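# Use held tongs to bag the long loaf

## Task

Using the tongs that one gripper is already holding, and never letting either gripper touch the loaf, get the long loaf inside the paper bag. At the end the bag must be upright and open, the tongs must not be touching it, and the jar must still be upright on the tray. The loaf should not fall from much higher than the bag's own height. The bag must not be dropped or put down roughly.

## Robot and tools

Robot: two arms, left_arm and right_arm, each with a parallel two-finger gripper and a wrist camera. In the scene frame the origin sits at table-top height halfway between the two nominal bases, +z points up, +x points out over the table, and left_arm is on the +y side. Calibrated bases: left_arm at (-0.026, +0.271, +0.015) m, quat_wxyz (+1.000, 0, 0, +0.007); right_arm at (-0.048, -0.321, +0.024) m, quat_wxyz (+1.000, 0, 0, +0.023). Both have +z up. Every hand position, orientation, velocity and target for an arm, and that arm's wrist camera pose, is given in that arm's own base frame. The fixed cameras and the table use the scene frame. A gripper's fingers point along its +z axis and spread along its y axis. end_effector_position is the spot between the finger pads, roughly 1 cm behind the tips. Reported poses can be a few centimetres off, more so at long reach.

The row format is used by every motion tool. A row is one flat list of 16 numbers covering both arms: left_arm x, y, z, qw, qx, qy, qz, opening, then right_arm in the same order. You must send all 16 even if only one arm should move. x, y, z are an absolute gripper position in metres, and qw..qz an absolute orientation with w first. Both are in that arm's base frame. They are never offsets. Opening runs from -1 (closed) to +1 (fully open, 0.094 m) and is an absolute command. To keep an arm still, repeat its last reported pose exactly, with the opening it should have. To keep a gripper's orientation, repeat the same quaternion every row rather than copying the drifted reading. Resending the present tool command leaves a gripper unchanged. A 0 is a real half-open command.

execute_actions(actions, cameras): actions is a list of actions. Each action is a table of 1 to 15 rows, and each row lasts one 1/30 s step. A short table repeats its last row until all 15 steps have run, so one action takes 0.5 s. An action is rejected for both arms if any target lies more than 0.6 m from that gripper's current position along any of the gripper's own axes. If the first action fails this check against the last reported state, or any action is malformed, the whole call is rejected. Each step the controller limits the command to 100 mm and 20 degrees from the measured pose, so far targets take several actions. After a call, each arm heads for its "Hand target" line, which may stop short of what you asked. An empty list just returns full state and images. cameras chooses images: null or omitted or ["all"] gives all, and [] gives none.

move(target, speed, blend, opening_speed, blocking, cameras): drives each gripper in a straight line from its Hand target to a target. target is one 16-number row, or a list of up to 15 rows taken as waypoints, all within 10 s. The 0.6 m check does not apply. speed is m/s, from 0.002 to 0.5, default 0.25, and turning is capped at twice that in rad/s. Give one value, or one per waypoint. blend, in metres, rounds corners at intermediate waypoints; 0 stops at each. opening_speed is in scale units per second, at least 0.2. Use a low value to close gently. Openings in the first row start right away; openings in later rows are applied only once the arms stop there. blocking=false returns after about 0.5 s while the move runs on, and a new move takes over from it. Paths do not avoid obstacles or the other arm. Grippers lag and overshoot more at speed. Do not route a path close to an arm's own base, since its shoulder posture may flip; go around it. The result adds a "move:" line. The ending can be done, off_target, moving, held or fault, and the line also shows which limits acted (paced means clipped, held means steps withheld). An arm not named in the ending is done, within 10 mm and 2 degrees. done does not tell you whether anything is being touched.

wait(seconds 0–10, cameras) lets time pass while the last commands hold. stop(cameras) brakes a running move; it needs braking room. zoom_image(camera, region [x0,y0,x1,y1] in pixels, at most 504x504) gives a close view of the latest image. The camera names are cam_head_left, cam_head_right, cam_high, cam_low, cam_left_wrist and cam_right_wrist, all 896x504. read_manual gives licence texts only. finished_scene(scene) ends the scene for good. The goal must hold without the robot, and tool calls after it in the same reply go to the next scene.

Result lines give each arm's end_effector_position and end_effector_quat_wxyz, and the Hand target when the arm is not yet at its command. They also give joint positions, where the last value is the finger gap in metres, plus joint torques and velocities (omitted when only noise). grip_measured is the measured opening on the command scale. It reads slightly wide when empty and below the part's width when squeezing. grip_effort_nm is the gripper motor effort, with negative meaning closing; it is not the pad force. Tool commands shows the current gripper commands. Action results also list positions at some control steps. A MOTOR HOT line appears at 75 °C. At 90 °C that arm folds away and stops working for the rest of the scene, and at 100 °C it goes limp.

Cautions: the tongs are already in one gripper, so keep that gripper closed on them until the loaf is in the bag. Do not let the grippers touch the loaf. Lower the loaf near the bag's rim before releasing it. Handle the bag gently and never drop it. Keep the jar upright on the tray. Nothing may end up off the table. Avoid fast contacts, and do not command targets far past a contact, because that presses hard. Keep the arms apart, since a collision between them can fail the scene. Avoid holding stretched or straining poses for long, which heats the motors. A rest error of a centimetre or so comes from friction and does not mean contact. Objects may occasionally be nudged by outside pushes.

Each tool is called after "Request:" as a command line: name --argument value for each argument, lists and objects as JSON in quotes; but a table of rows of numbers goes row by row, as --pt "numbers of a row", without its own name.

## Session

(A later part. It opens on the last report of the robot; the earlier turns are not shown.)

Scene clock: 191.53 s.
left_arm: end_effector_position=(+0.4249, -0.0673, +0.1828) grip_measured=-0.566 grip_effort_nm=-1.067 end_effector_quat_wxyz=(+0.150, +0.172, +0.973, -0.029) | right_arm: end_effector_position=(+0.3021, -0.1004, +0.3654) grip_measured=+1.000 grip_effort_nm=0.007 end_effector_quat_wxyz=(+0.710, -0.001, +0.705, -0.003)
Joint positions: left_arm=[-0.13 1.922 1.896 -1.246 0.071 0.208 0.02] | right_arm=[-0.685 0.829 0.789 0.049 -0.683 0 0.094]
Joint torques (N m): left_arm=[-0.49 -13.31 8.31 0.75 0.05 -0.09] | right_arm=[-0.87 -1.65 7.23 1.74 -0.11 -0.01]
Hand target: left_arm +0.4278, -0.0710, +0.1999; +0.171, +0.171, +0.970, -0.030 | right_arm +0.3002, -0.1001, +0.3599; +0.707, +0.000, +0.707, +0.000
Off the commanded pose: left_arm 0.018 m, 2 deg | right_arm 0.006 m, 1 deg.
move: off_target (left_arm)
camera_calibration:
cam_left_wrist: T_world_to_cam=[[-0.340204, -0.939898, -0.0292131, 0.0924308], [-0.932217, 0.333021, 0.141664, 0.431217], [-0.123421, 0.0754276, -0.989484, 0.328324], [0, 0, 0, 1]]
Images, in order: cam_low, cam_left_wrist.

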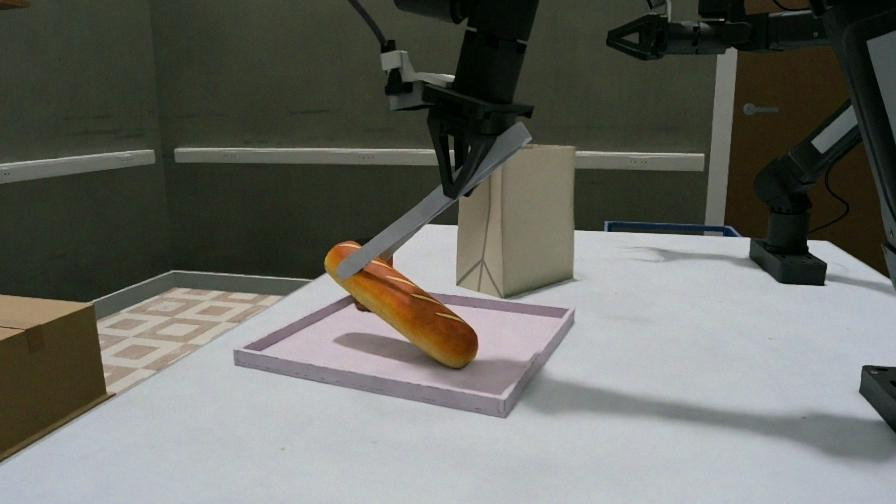

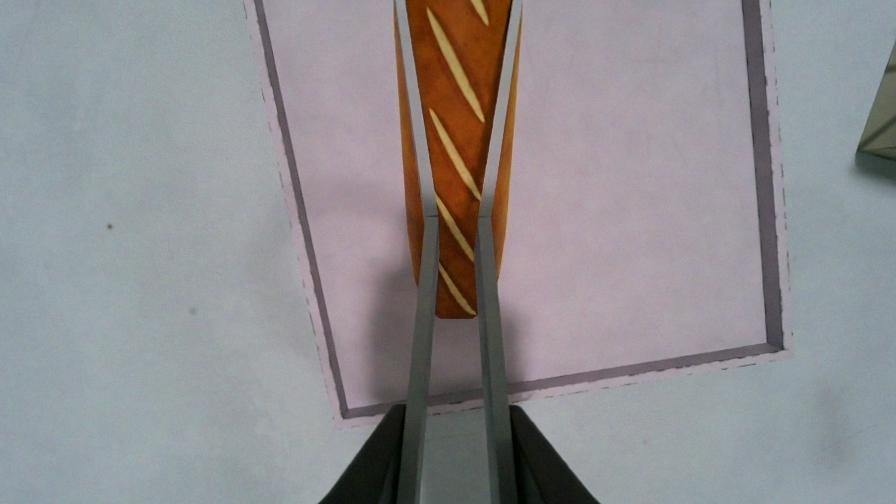

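Request:
move --pt "0.40 -0.08 0.36 0.456 0.1387 0.8761 -0.0722 -0.65 0.3 -0.1 0.36 0.707 0 0.707 0 1" --pt "0.27 -0.24 0.38 0.6179 0.2111 0.7364 -0.1772 -0.65 0.3 -0.1 0.36 0.707 0 0.707 0 1" --speed 0.1 --blend 0.03

Request:
zoom_image --camera "cam_high" --region '[280, 100, 620, 300]'

Scene clock: 216.73 s.
left_arm: end_effector_position=(+0.2729, -0.2437, +0.3673) grip_measured=-0.566 grip_effort_nm=-1.067 end_effector_quat_wxyz=(+0.598, +0.224, +0.751, -0.166) | right_arm: end_effector_position=(+0.3021, -0.1004, +0.3655) grip_measured=+1.000 grip_effort_nm=0.012 end_effector_quat_wxyz=(+0.710, -0.001, +0.704, -0.003)
Joint positions: left_arm=[-0.882 1.05 1.122 -0.315 -0.312 -0.057 0.02] | right_arm=[-0.685 0.829 0.789 0.049 -0.683 0 0.094]
Joint torques (N m): left_arm=[-0.27 -5.61 5.14 2.23 -0.13 0] | right_arm=[-0.87 -1.63 7.24 1.74 -0.11 -0.01]
Heat: left arm: 49 °C; right arm: 47 °C.
Hand target: left_arm +0.2698, -0.2399, +0.3799; +0.617, +0.211, +0.737, -0.177 | right_arm +0.3002, -0.1001, +0.3599; +0.707, +0.000, +0.707, +0.000
Off the commanded pose: left_arm 0.014 m, 3 deg | right_arm 0.006 m, 1 deg.
move: off_target (left_arm)
camera_calibration:
cam_left_wrist: T_world_to_cam=[[-0.509022, -0.860069, -0.0343234, -0.052313], [-0.526328, 0.342558, -0.778224, 0.551536], [0.681084, -0.378068, -0.627048, 0.0422374], [0, 0, 0, 1]]
cam_right_wrist: T_world_to_cam=[[-0.00708637, -0.999711, 0.0229647, -0.105294], [-0.418968, -0.0178842, -0.907825, 0.496413], [0.907973, -0.0160547, -0.41872, -0.0349486], [0, 0, 0, 1]]

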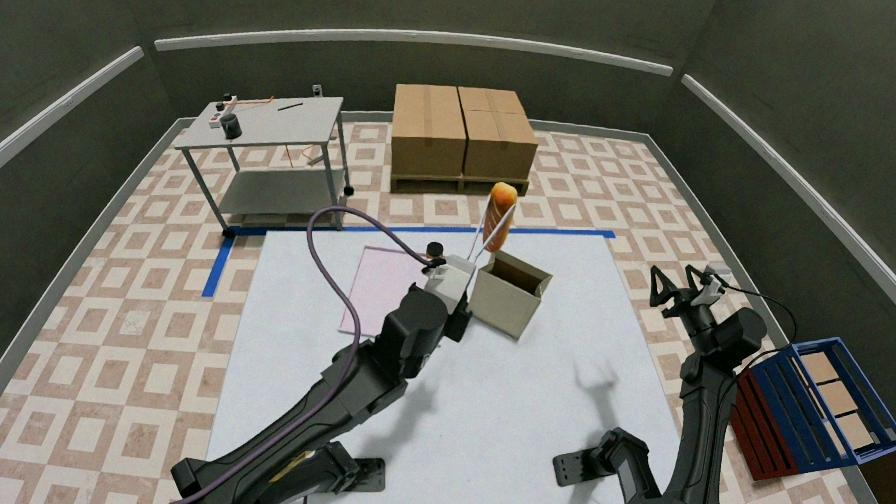

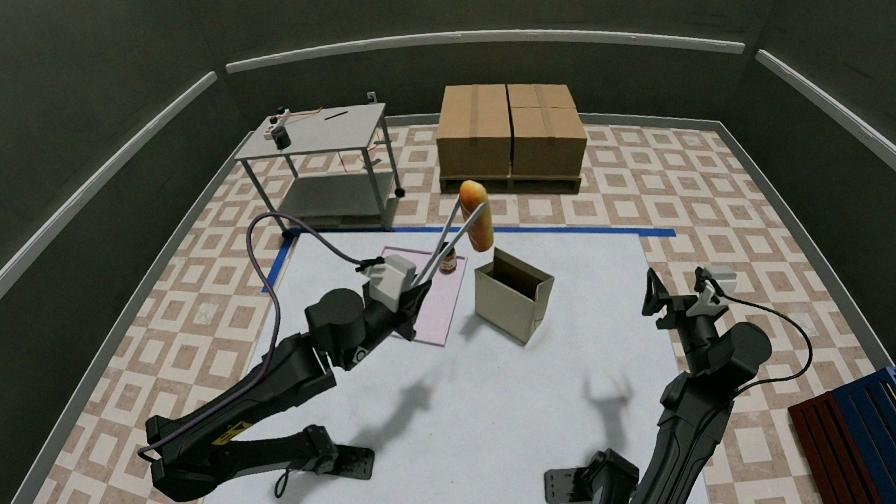

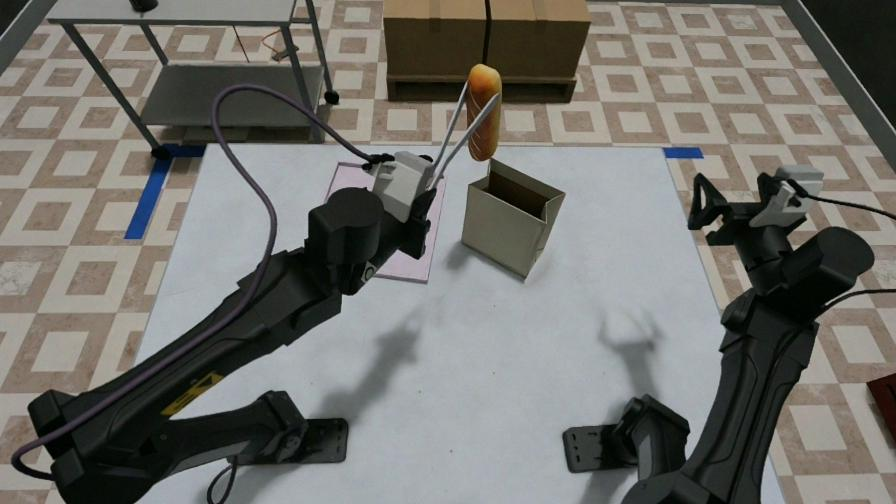

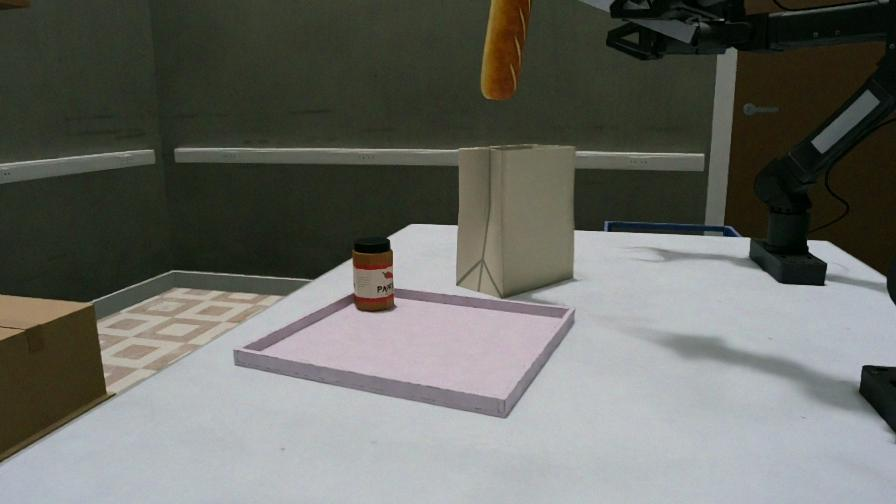

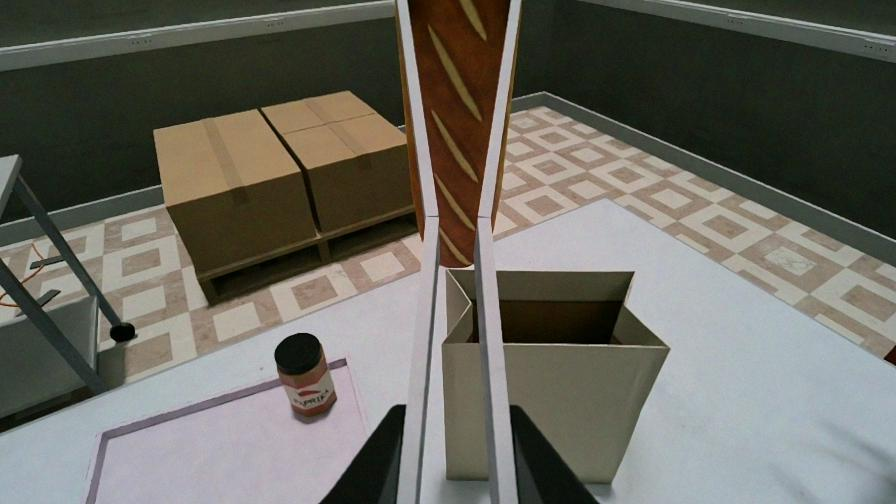

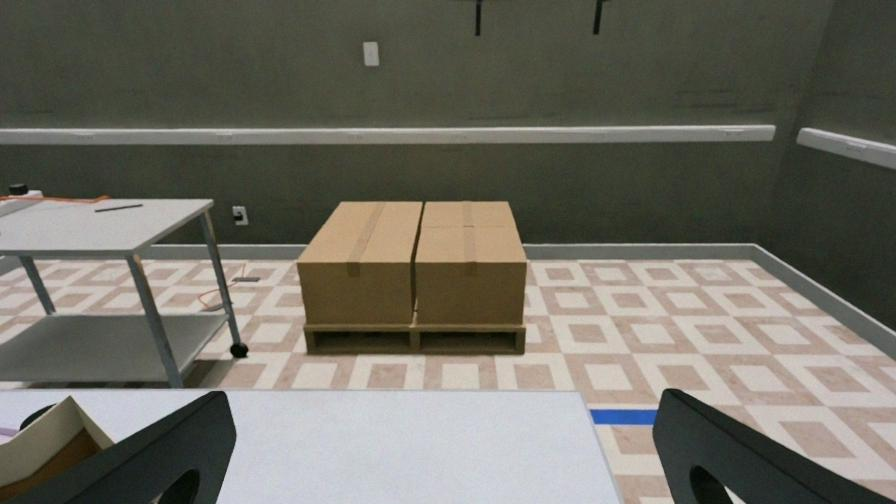

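Scaled by 1.482.

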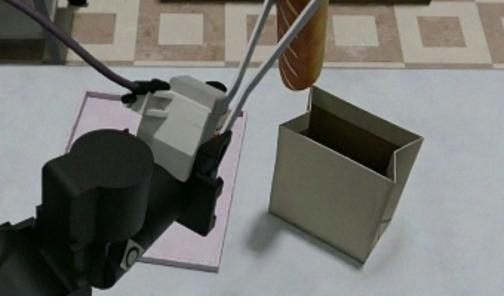

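Request:
move --target '[0.293, -0.333, 0.38, 0.6179,0.2111,0.7364,-0.1772, -0.65, 0.3, -0.1, 0.36, 0.707, 0, 0.707, 0, 1]' --speed 0.1

Request:
zoom_image --camera "cam_high" --region '[380, 60, 640, 300]'

Request:
zoom_image --camera "cam_head_right" --region '[400, 160, 600, 360]'

Request:
zoom_image --camera "cam_low" --region '[400, 0, 700, 320]'

Scene clock: 239.73 s.
left_arm: end_effector_position=(+0.2891, -0.3279, +0.3510) grip_measured=-0.566 grip_effort_nm=-1.067 end_effector_quat_wxyz=(+0.594, +0.235, +0.753, -0.156) | right_arm: end_effector_position=(+0.3021, -0.1004, +0.3656) grip_measured=+1.000 grip_effort_nm=0.017 end_effector_quat_wxyz=(+0.710, -0.001, +0.704, -0.003)
Joint positions: left_arm=[-1.031 1.338 1.251 -0.191 -0.455 -0.08 0.02] | right_arm=[-0.685 0.829 0.789 0.05 -0.683 0 0.094]
Joint torques (N m): left_arm=[-0.43 -5.81 10.19 2.18 -0.2 -0.1] | right_arm=[-0.87 -1.65 7.24 1.74 -0.11 -0.01]
Heat: left arm: 44 °C; right arm: 48 °C.
Hand target: left_arm +0.2917, -0.3312, +0.3794; +0.618, +0.211, +0.737, -0.177 | right_arm +0.3002, -0.1001, +0.3600; +0.707, +0.000, +0.707, +0.000
Off the commanded pose: left_arm 0.030 m, 5 deg | right_arm 0.006 m, 1 deg.
move: off_target (left_arm)
camera_calibration:
cam_left_wrist: T_world_to_cam=[[-0.513361, -0.856134, -0.0591217, -0.105673], [-0.52596, 0.36832, -0.76662, 0.580497], [0.678105, -0.362458, -0.639373, -0.000582773], [0, 0, 0, 1]]
cam_right_wrist: T_world_to_cam=[[-0.00709319, -0.999706, 0.023204, -0.10538], [-0.4187, -0.0181033, -0.907944, 0.496426], [0.908097, -0.0161557, -0.418448, -0.0350618], [0, 0, 0, 1]]

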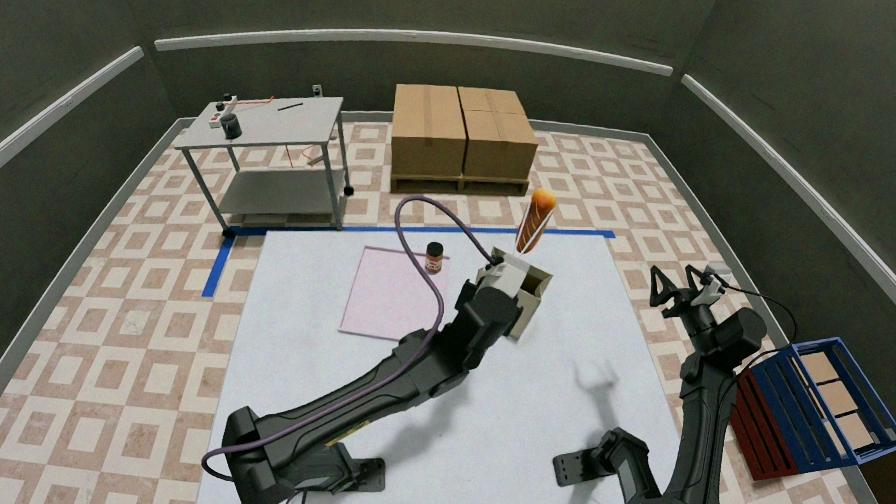

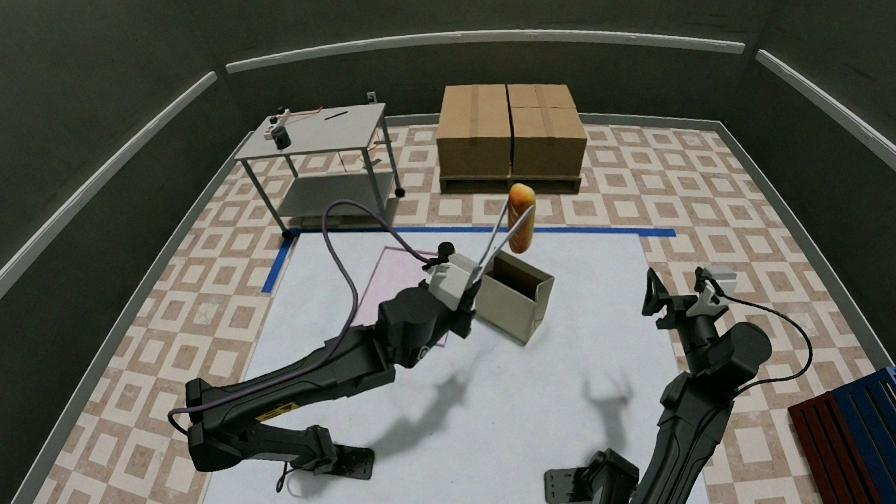

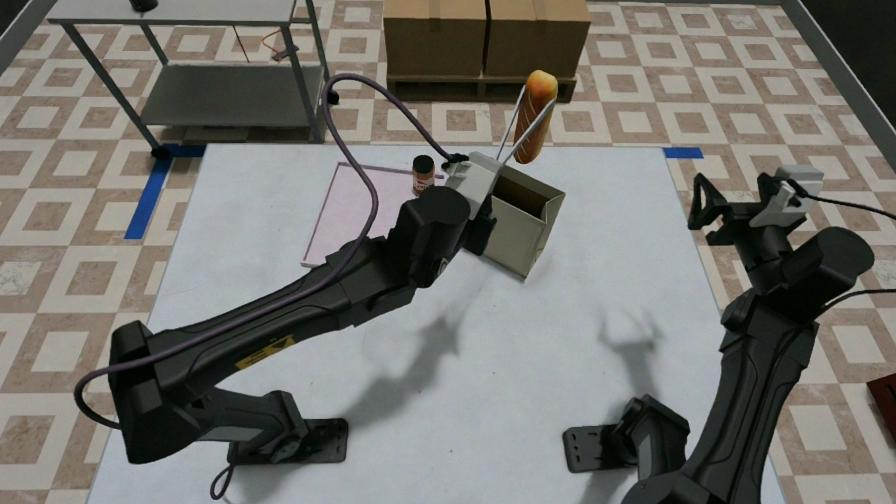

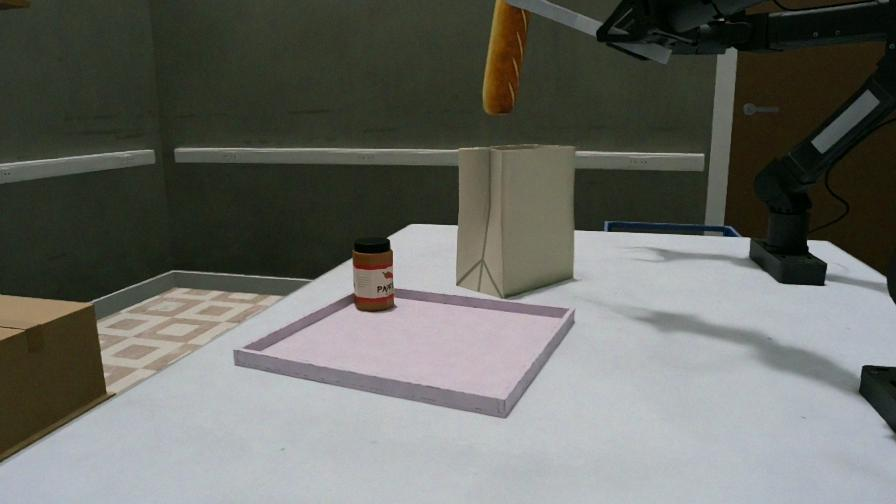

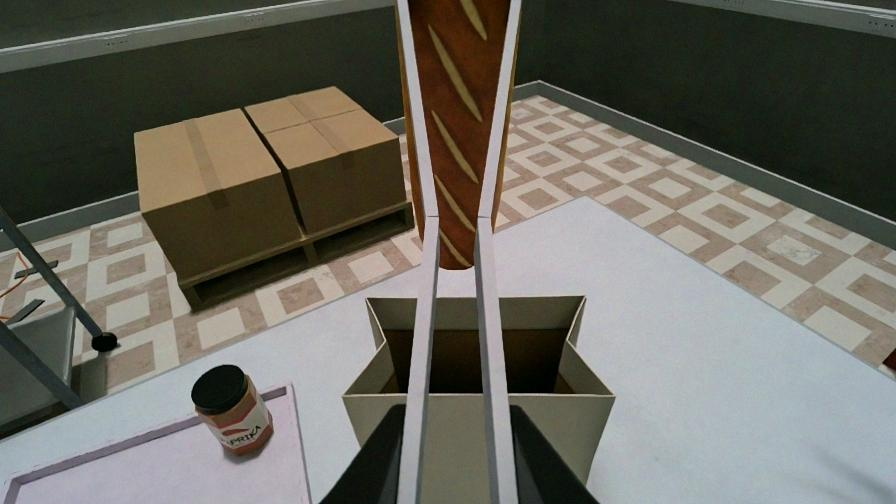

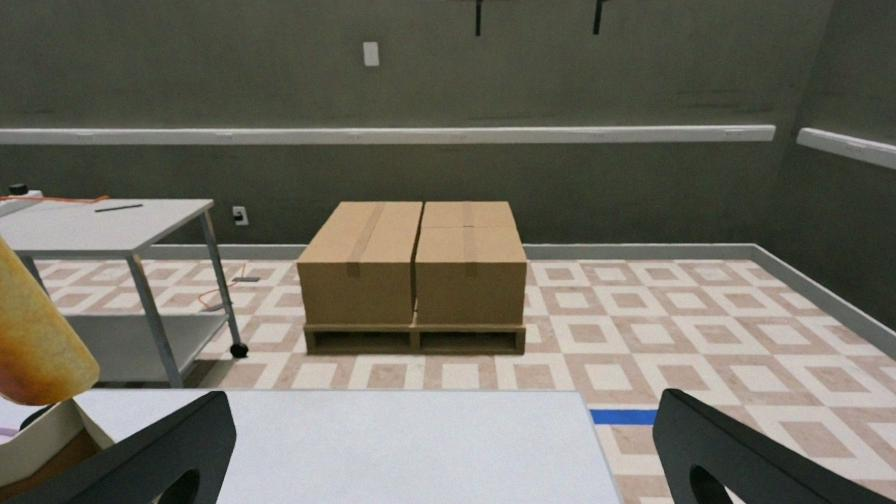

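Scaled by 1.938.

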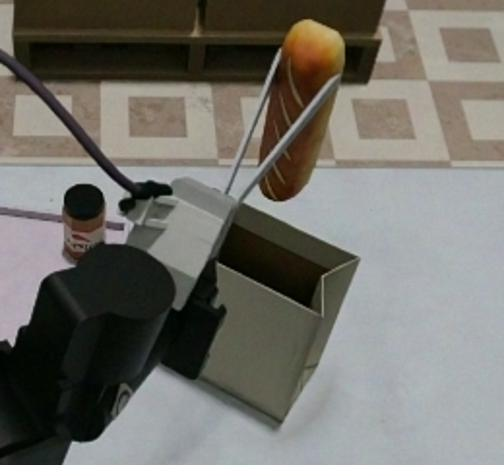

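Scaled by 2.520.

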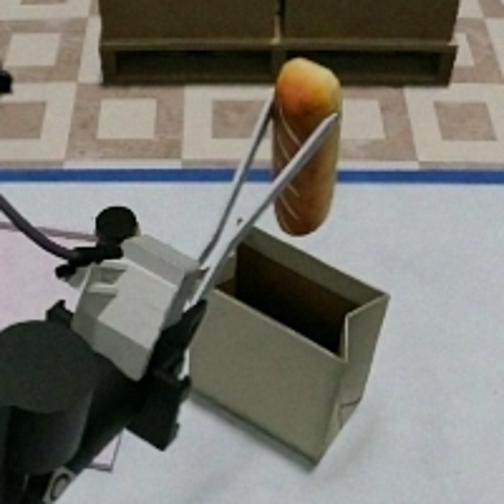

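Scaled by 1.575.

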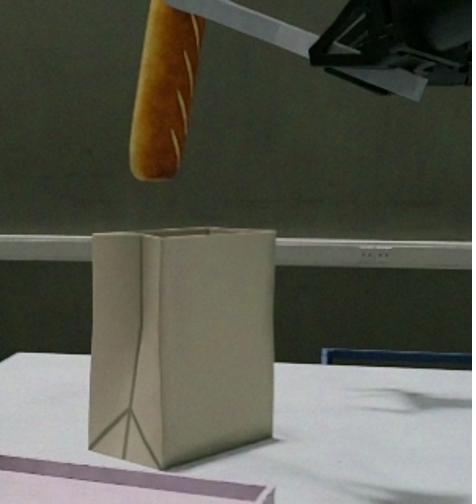

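Request:
move --target '[0.272, -0.334, 0.40, 0.5650,0.2230,0.7777,-0.1620, -0.65, 0.3, -0.1, 0.36, 0.707, 0, 0.707, 0, 1]' --speed 0.08 --cameras '["cam_high","cam_head_right","cam_low","cam_left_wrist"]'

Request:
zoom_image --camera "cam_high" --region '[380, 60, 640, 300]'

Request:
zoom_image --camera "cam_low" --region '[400, 0, 700, 320]'

Scene clock: 265.53 s.
left_arm: end_effector_position=(+0.2699, -0.3309, +0.3842) grip_measured=-0.566 grip_effort_nm=-1.072 end_effector_quat_wxyz=(+0.553, +0.238, +0.784, -0.152) | right_arm: end_effector_position=(+0.3021, -0.1004, +0.3656) grip_measured=+1.000 grip_effort_nm=0.002 end_effector_quat_wxyz=(+0.710, -0.001, +0.704, -0.003)
Joint positions: left_arm=[-1.086 1.399 1.54 -0.541 -0.489 -0.17 0.02] | right_arm=[-0.685 0.829 0.789 0.05 -0.683 0 0.094]
Joint torques (N m): left_arm=[-0.46 -5.46 9.22 1.83 -0.27 -0.07] | right_arm=[-0.87 -1.65 7.24 1.73 -0.11 -0.01]
Hand target: left_arm +0.2716, -0.3335, +0.3998; +0.565, +0.223, +0.778, -0.162 | right_arm +0.3002, -0.1001, +0.3600; +0.707, +0.000, +0.707, +0.000
Off the commanded pose: left_arm 0.016 m, 3 deg | right_arm 0.006 m, 1 deg.
move: off_target (left_arm)
camera_calibration:
cam_left_wrist: T_world_to_cam=[[-0.515717, -0.855668, -0.0432312, -0.121513], [-0.597341, 0.395277, -0.697811, 0.598713], [0.614183, -0.334049, -0.714976, 0.0882286], [0, 0, 0, 1]]
Images, in order: cam_head_right, cam_high, cam_low, cam_left_wrist.

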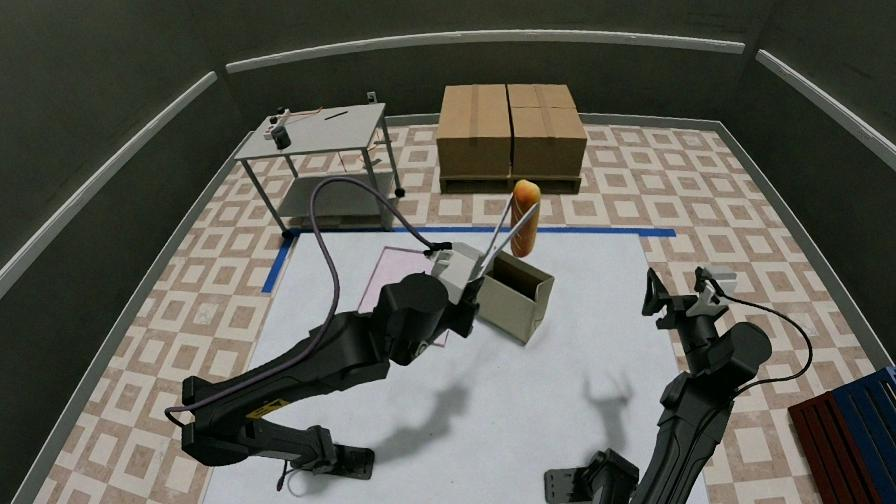

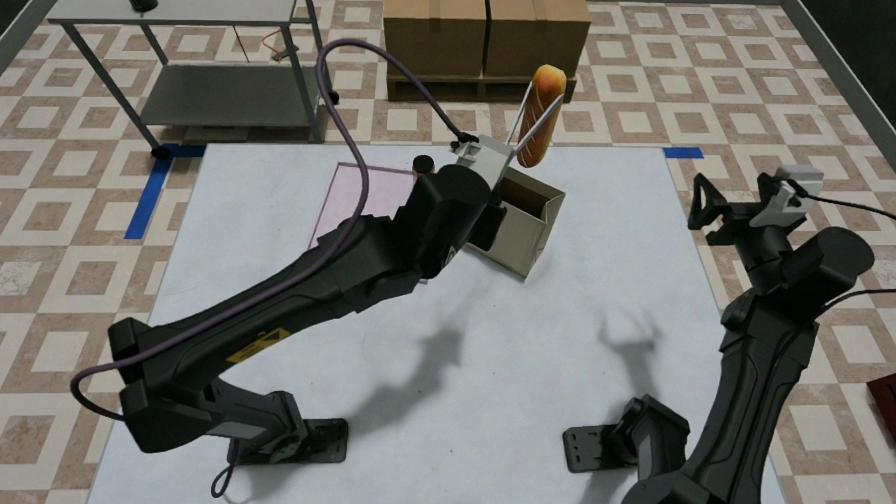

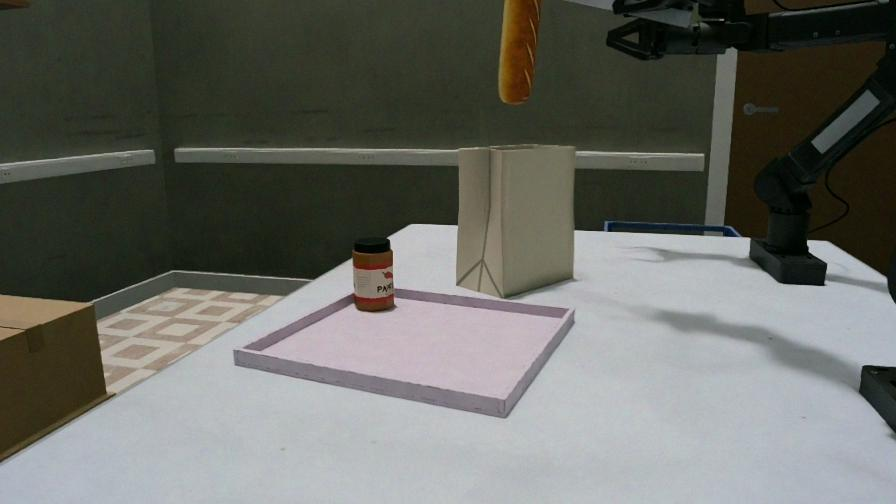

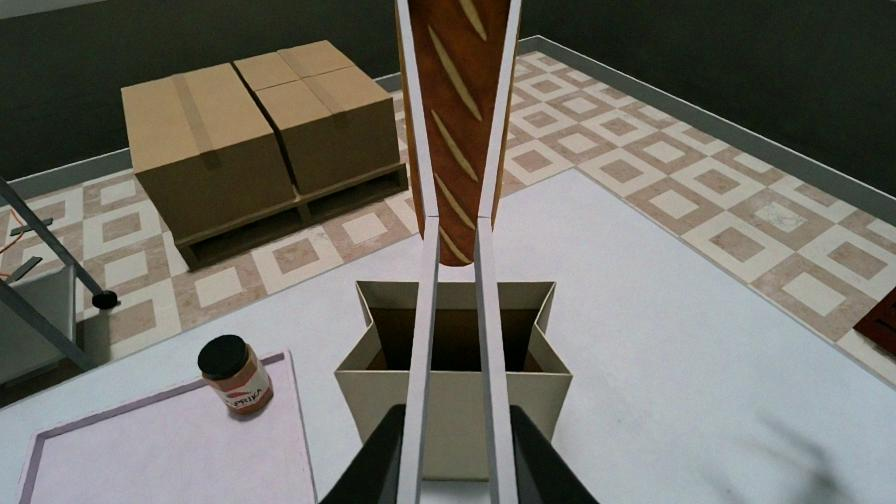

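Scaled by 1.938.

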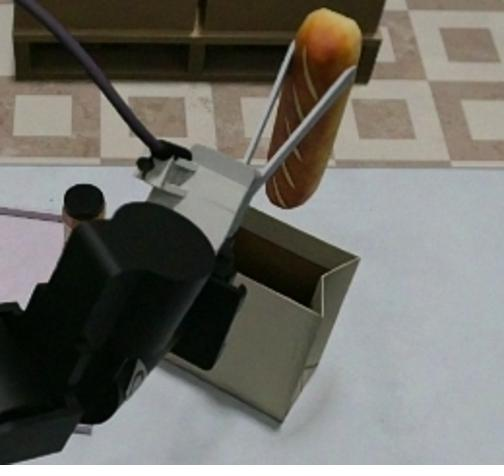

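Scaled by 1.575.

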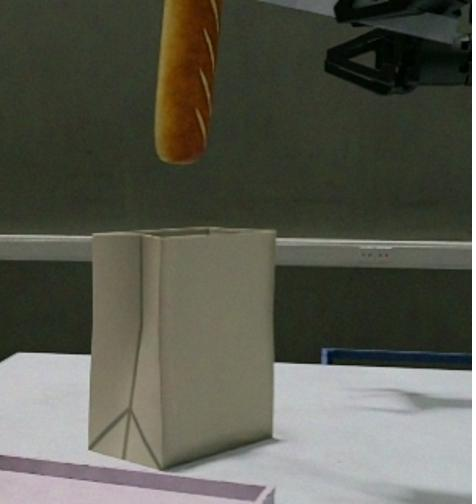

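Request:
move --target '[0.272, -0.334, 0.325, 0.5650,0.2230,0.7777,-0.1620, -0.65, 0.3, -0.1, 0.36, 0.707, 0, 0.707, 0, 1]' --speed 0.08 --cameras '["cam_high","cam_head_right","cam_low","cam_left_wrist"]'

Request:
zoom_image --camera "cam_high" --region '[380, 60, 640, 300]'

Request:
zoom_image --camera "cam_low" --region '[400, 0, 700, 320]'

Scene clock: 281.63 s.
left_arm: end_effector_position=(+0.2747, -0.3396, +0.3060) grip_measured=-0.566 grip_effort_nm=-1.067 end_effector_quat_wxyz=(+0.544, +0.242, +0.791, -0.144) | right_arm: end_effector_position=(+0.3021, -0.1004, +0.3656) grip_measured=+1.000 grip_effort_nm=0.007 end_effector_quat_wxyz=(+0.710, -0.001, +0.704, -0.003)
Joint positions: left_arm=[-1.086 1.382 1.233 -0.281 -0.49 -0.174 0.02] | right_arm=[-0.685 0.829 0.789 0.05 -0.683 0 0.094]
Joint torques (N m): left_arm=[-0.46 -11.17 5.55 2.11 -0.25 -0.03] | right_arm=[-0.85 -1.63 7.23 1.74 -0.11 -0.01]
Hand target: left_arm +0.2720, -0.3338, +0.3248; +0.564, +0.223, +0.778, -0.162 | right_arm +0.3002, -0.1001, +0.3599; +0.707, +0.000, +0.707, +0.000
Off the commanded pose: left_arm 0.020 m, 4 deg | right_arm 0.006 m, 1 deg.
move: off_target (left_arm)
camera_calibration:
cam_left_wrist: T_world_to_cam=[[-0.514328, -0.855796, -0.0554977, -0.126523], [-0.609298, 0.410191, -0.678601, 0.552858], [0.603509, -0.315209, -0.732407, 0.0411342], [0, 0, 0, 1]]
Images, in order: cam_head_right, cam_high, cam_low, cam_left_wrist.

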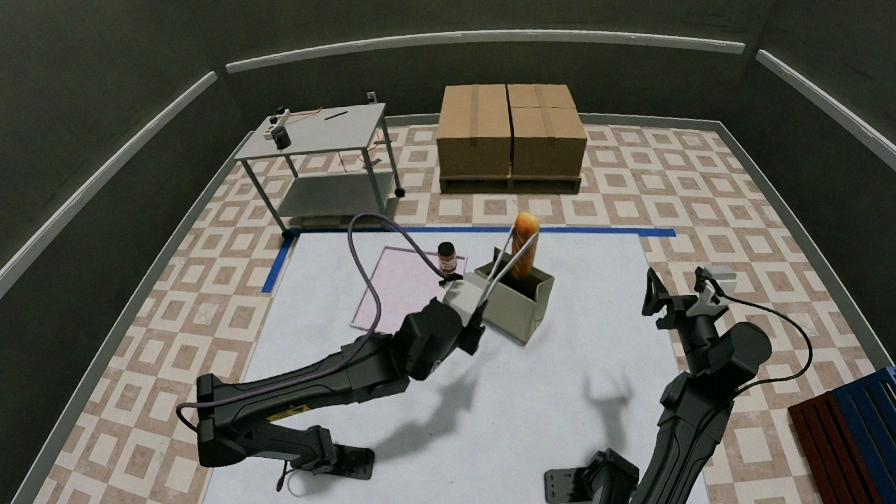

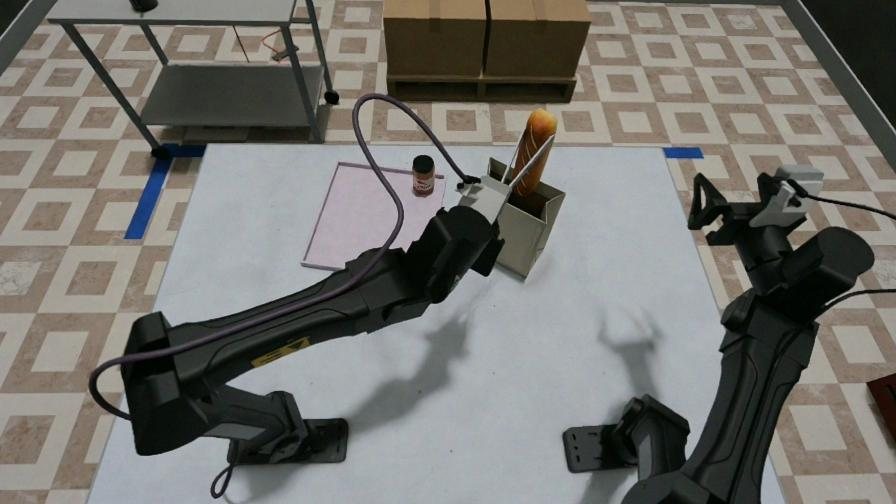

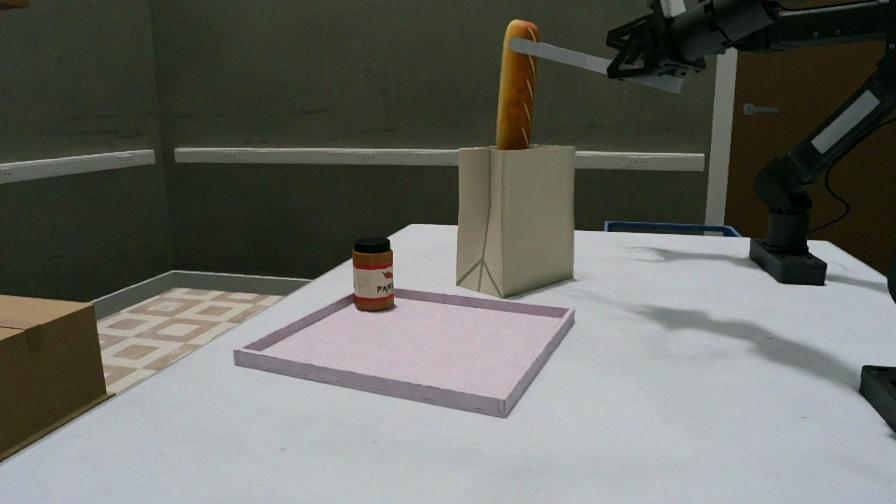

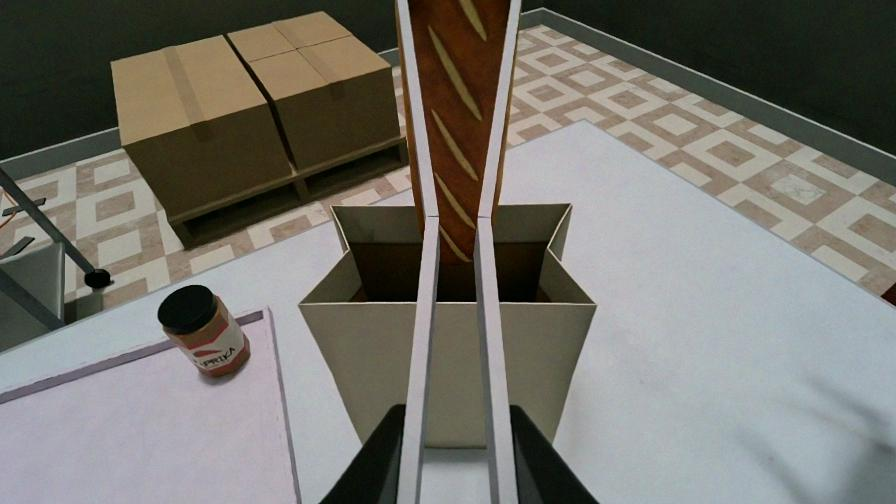

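Scaled by 1.938.

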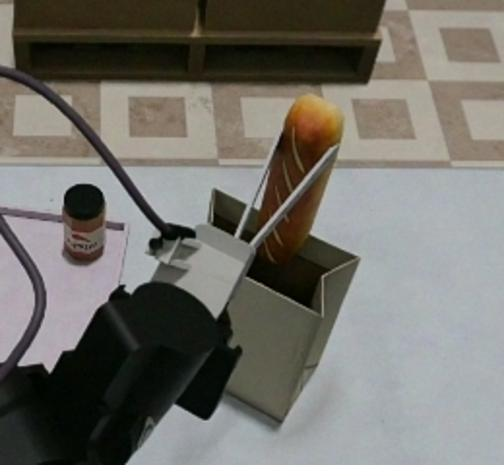

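Scaled by 1.575.

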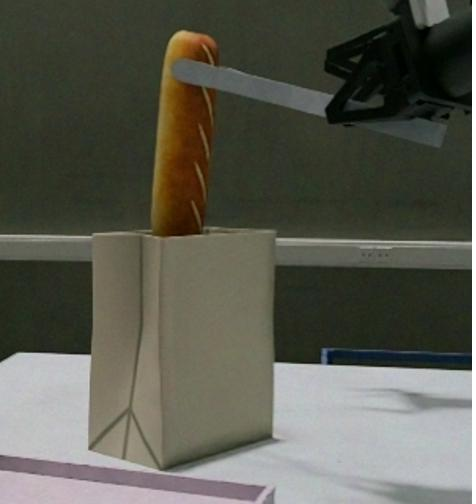

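Request:
move --target '[0.267, -0.331, 0.22, 0.5650,0.2230,0.7777,-0.1620, -0.65, 0.3, -0.1, 0.36, 0.707, 0, 0.707, 0, 1]' --speed 0.07 --cameras '["cam_high","cam_head_right","cam_low","cam_left_wrist"]'

Request:
zoom_image --camera "cam_high" --region '[380, 60, 640, 300]'

Request:
zoom_image --camera "cam_low" --region '[400, 0, 700, 320]'

Scene clock: 293.10 s.
left_arm: end_effector_position=(+0.2671, -0.3316, +0.2144) grip_measured=-0.566 grip_effort_nm=-1.072 end_effector_quat_wxyz=(+0.553, +0.236, +0.784, -0.154) | right_arm: end_effector_position=(+0.3021, -0.1004, +0.3656) grip_measured=+1.000 grip_effort_nm=0.002 end_effector_quat_wxyz=(+0.710, -0.001, +0.704, -0.003)
Joint positions: left_arm=[-1.097 1.369 0.828 0.143 -0.499 -0.178 0.02] | right_arm=[-0.685 0.829 0.789 0.05 -0.683 0 0.094]
Joint torques (N m): left_arm=[-0.51 -7.51 5.37 2.12 -0.29 -0.03] | right_arm=[-0.87 -1.63 7.24 1.74 -0.11 -0.01]
Hand target: left_arm +0.2669, -0.3309, +0.2201; +0.564, +0.223, +0.778, -0.162 | right_arm +0.3002, -0.1001, +0.3599; +0.707, +0.000, +0.707, +0.000
Off the commanded pose: left_arm 0.006 m, 2 deg | right_arm 0.006 m, 1 deg.
move: done
camera_calibration:
cam_left_wrist: T_world_to_cam=[[-0.514681, -0.856519, -0.038469, -0.132474], [-0.598087, 0.390815, -0.699683, 0.477976], [0.614325, -0.337105, -0.713417, -0.033047], [0, 0, 0, 1]]
Images, in order: cam_head_right, cam_high, cam_low, cam_left_wrist.

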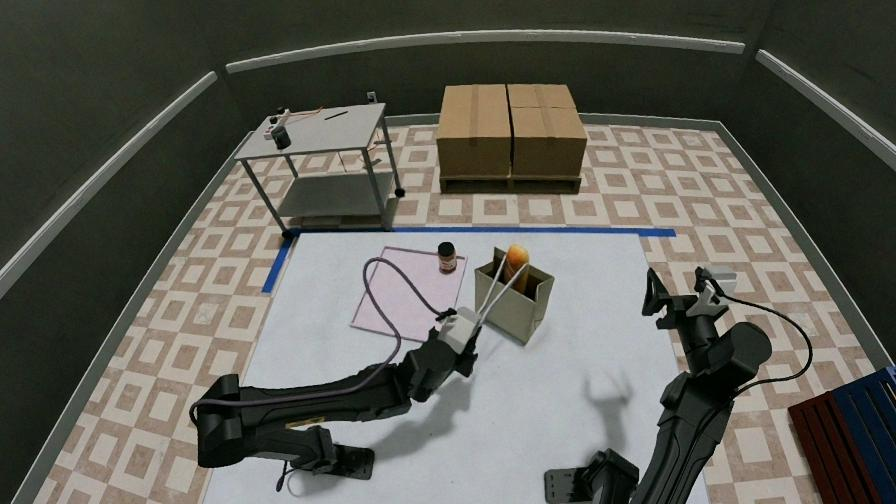

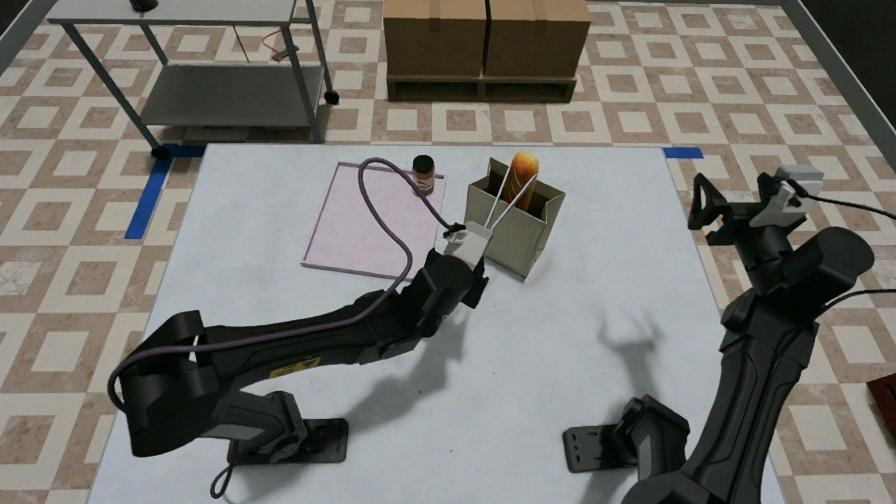

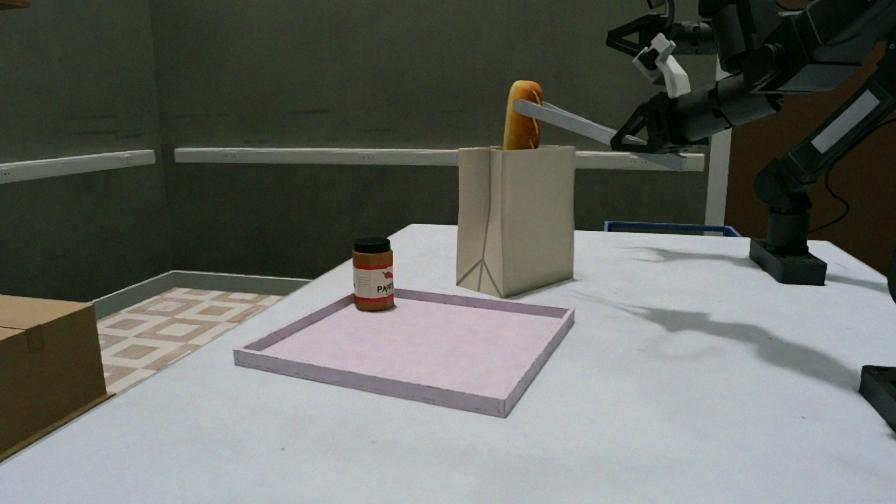

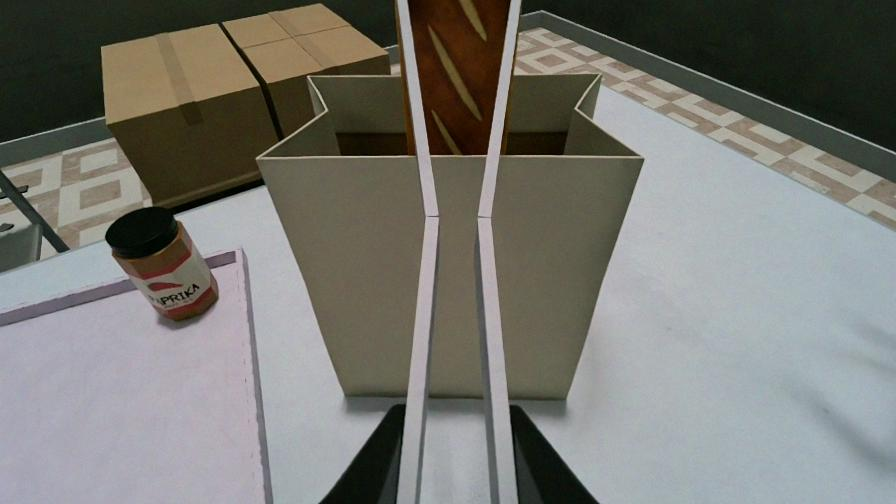

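Scaled by 1.938.

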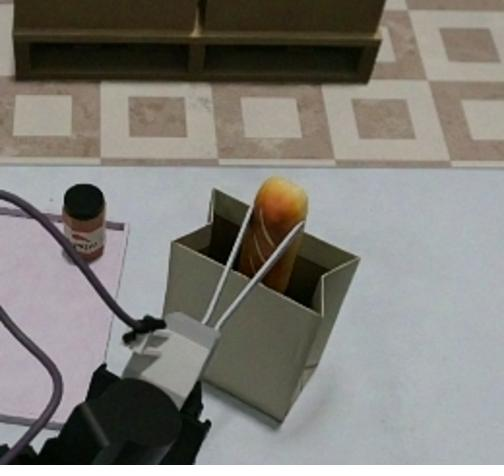

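Scaled by 1.575.

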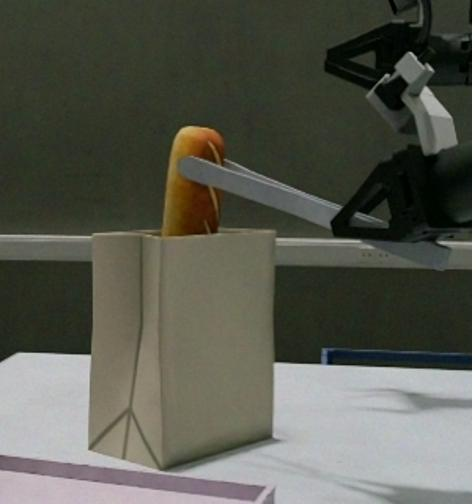

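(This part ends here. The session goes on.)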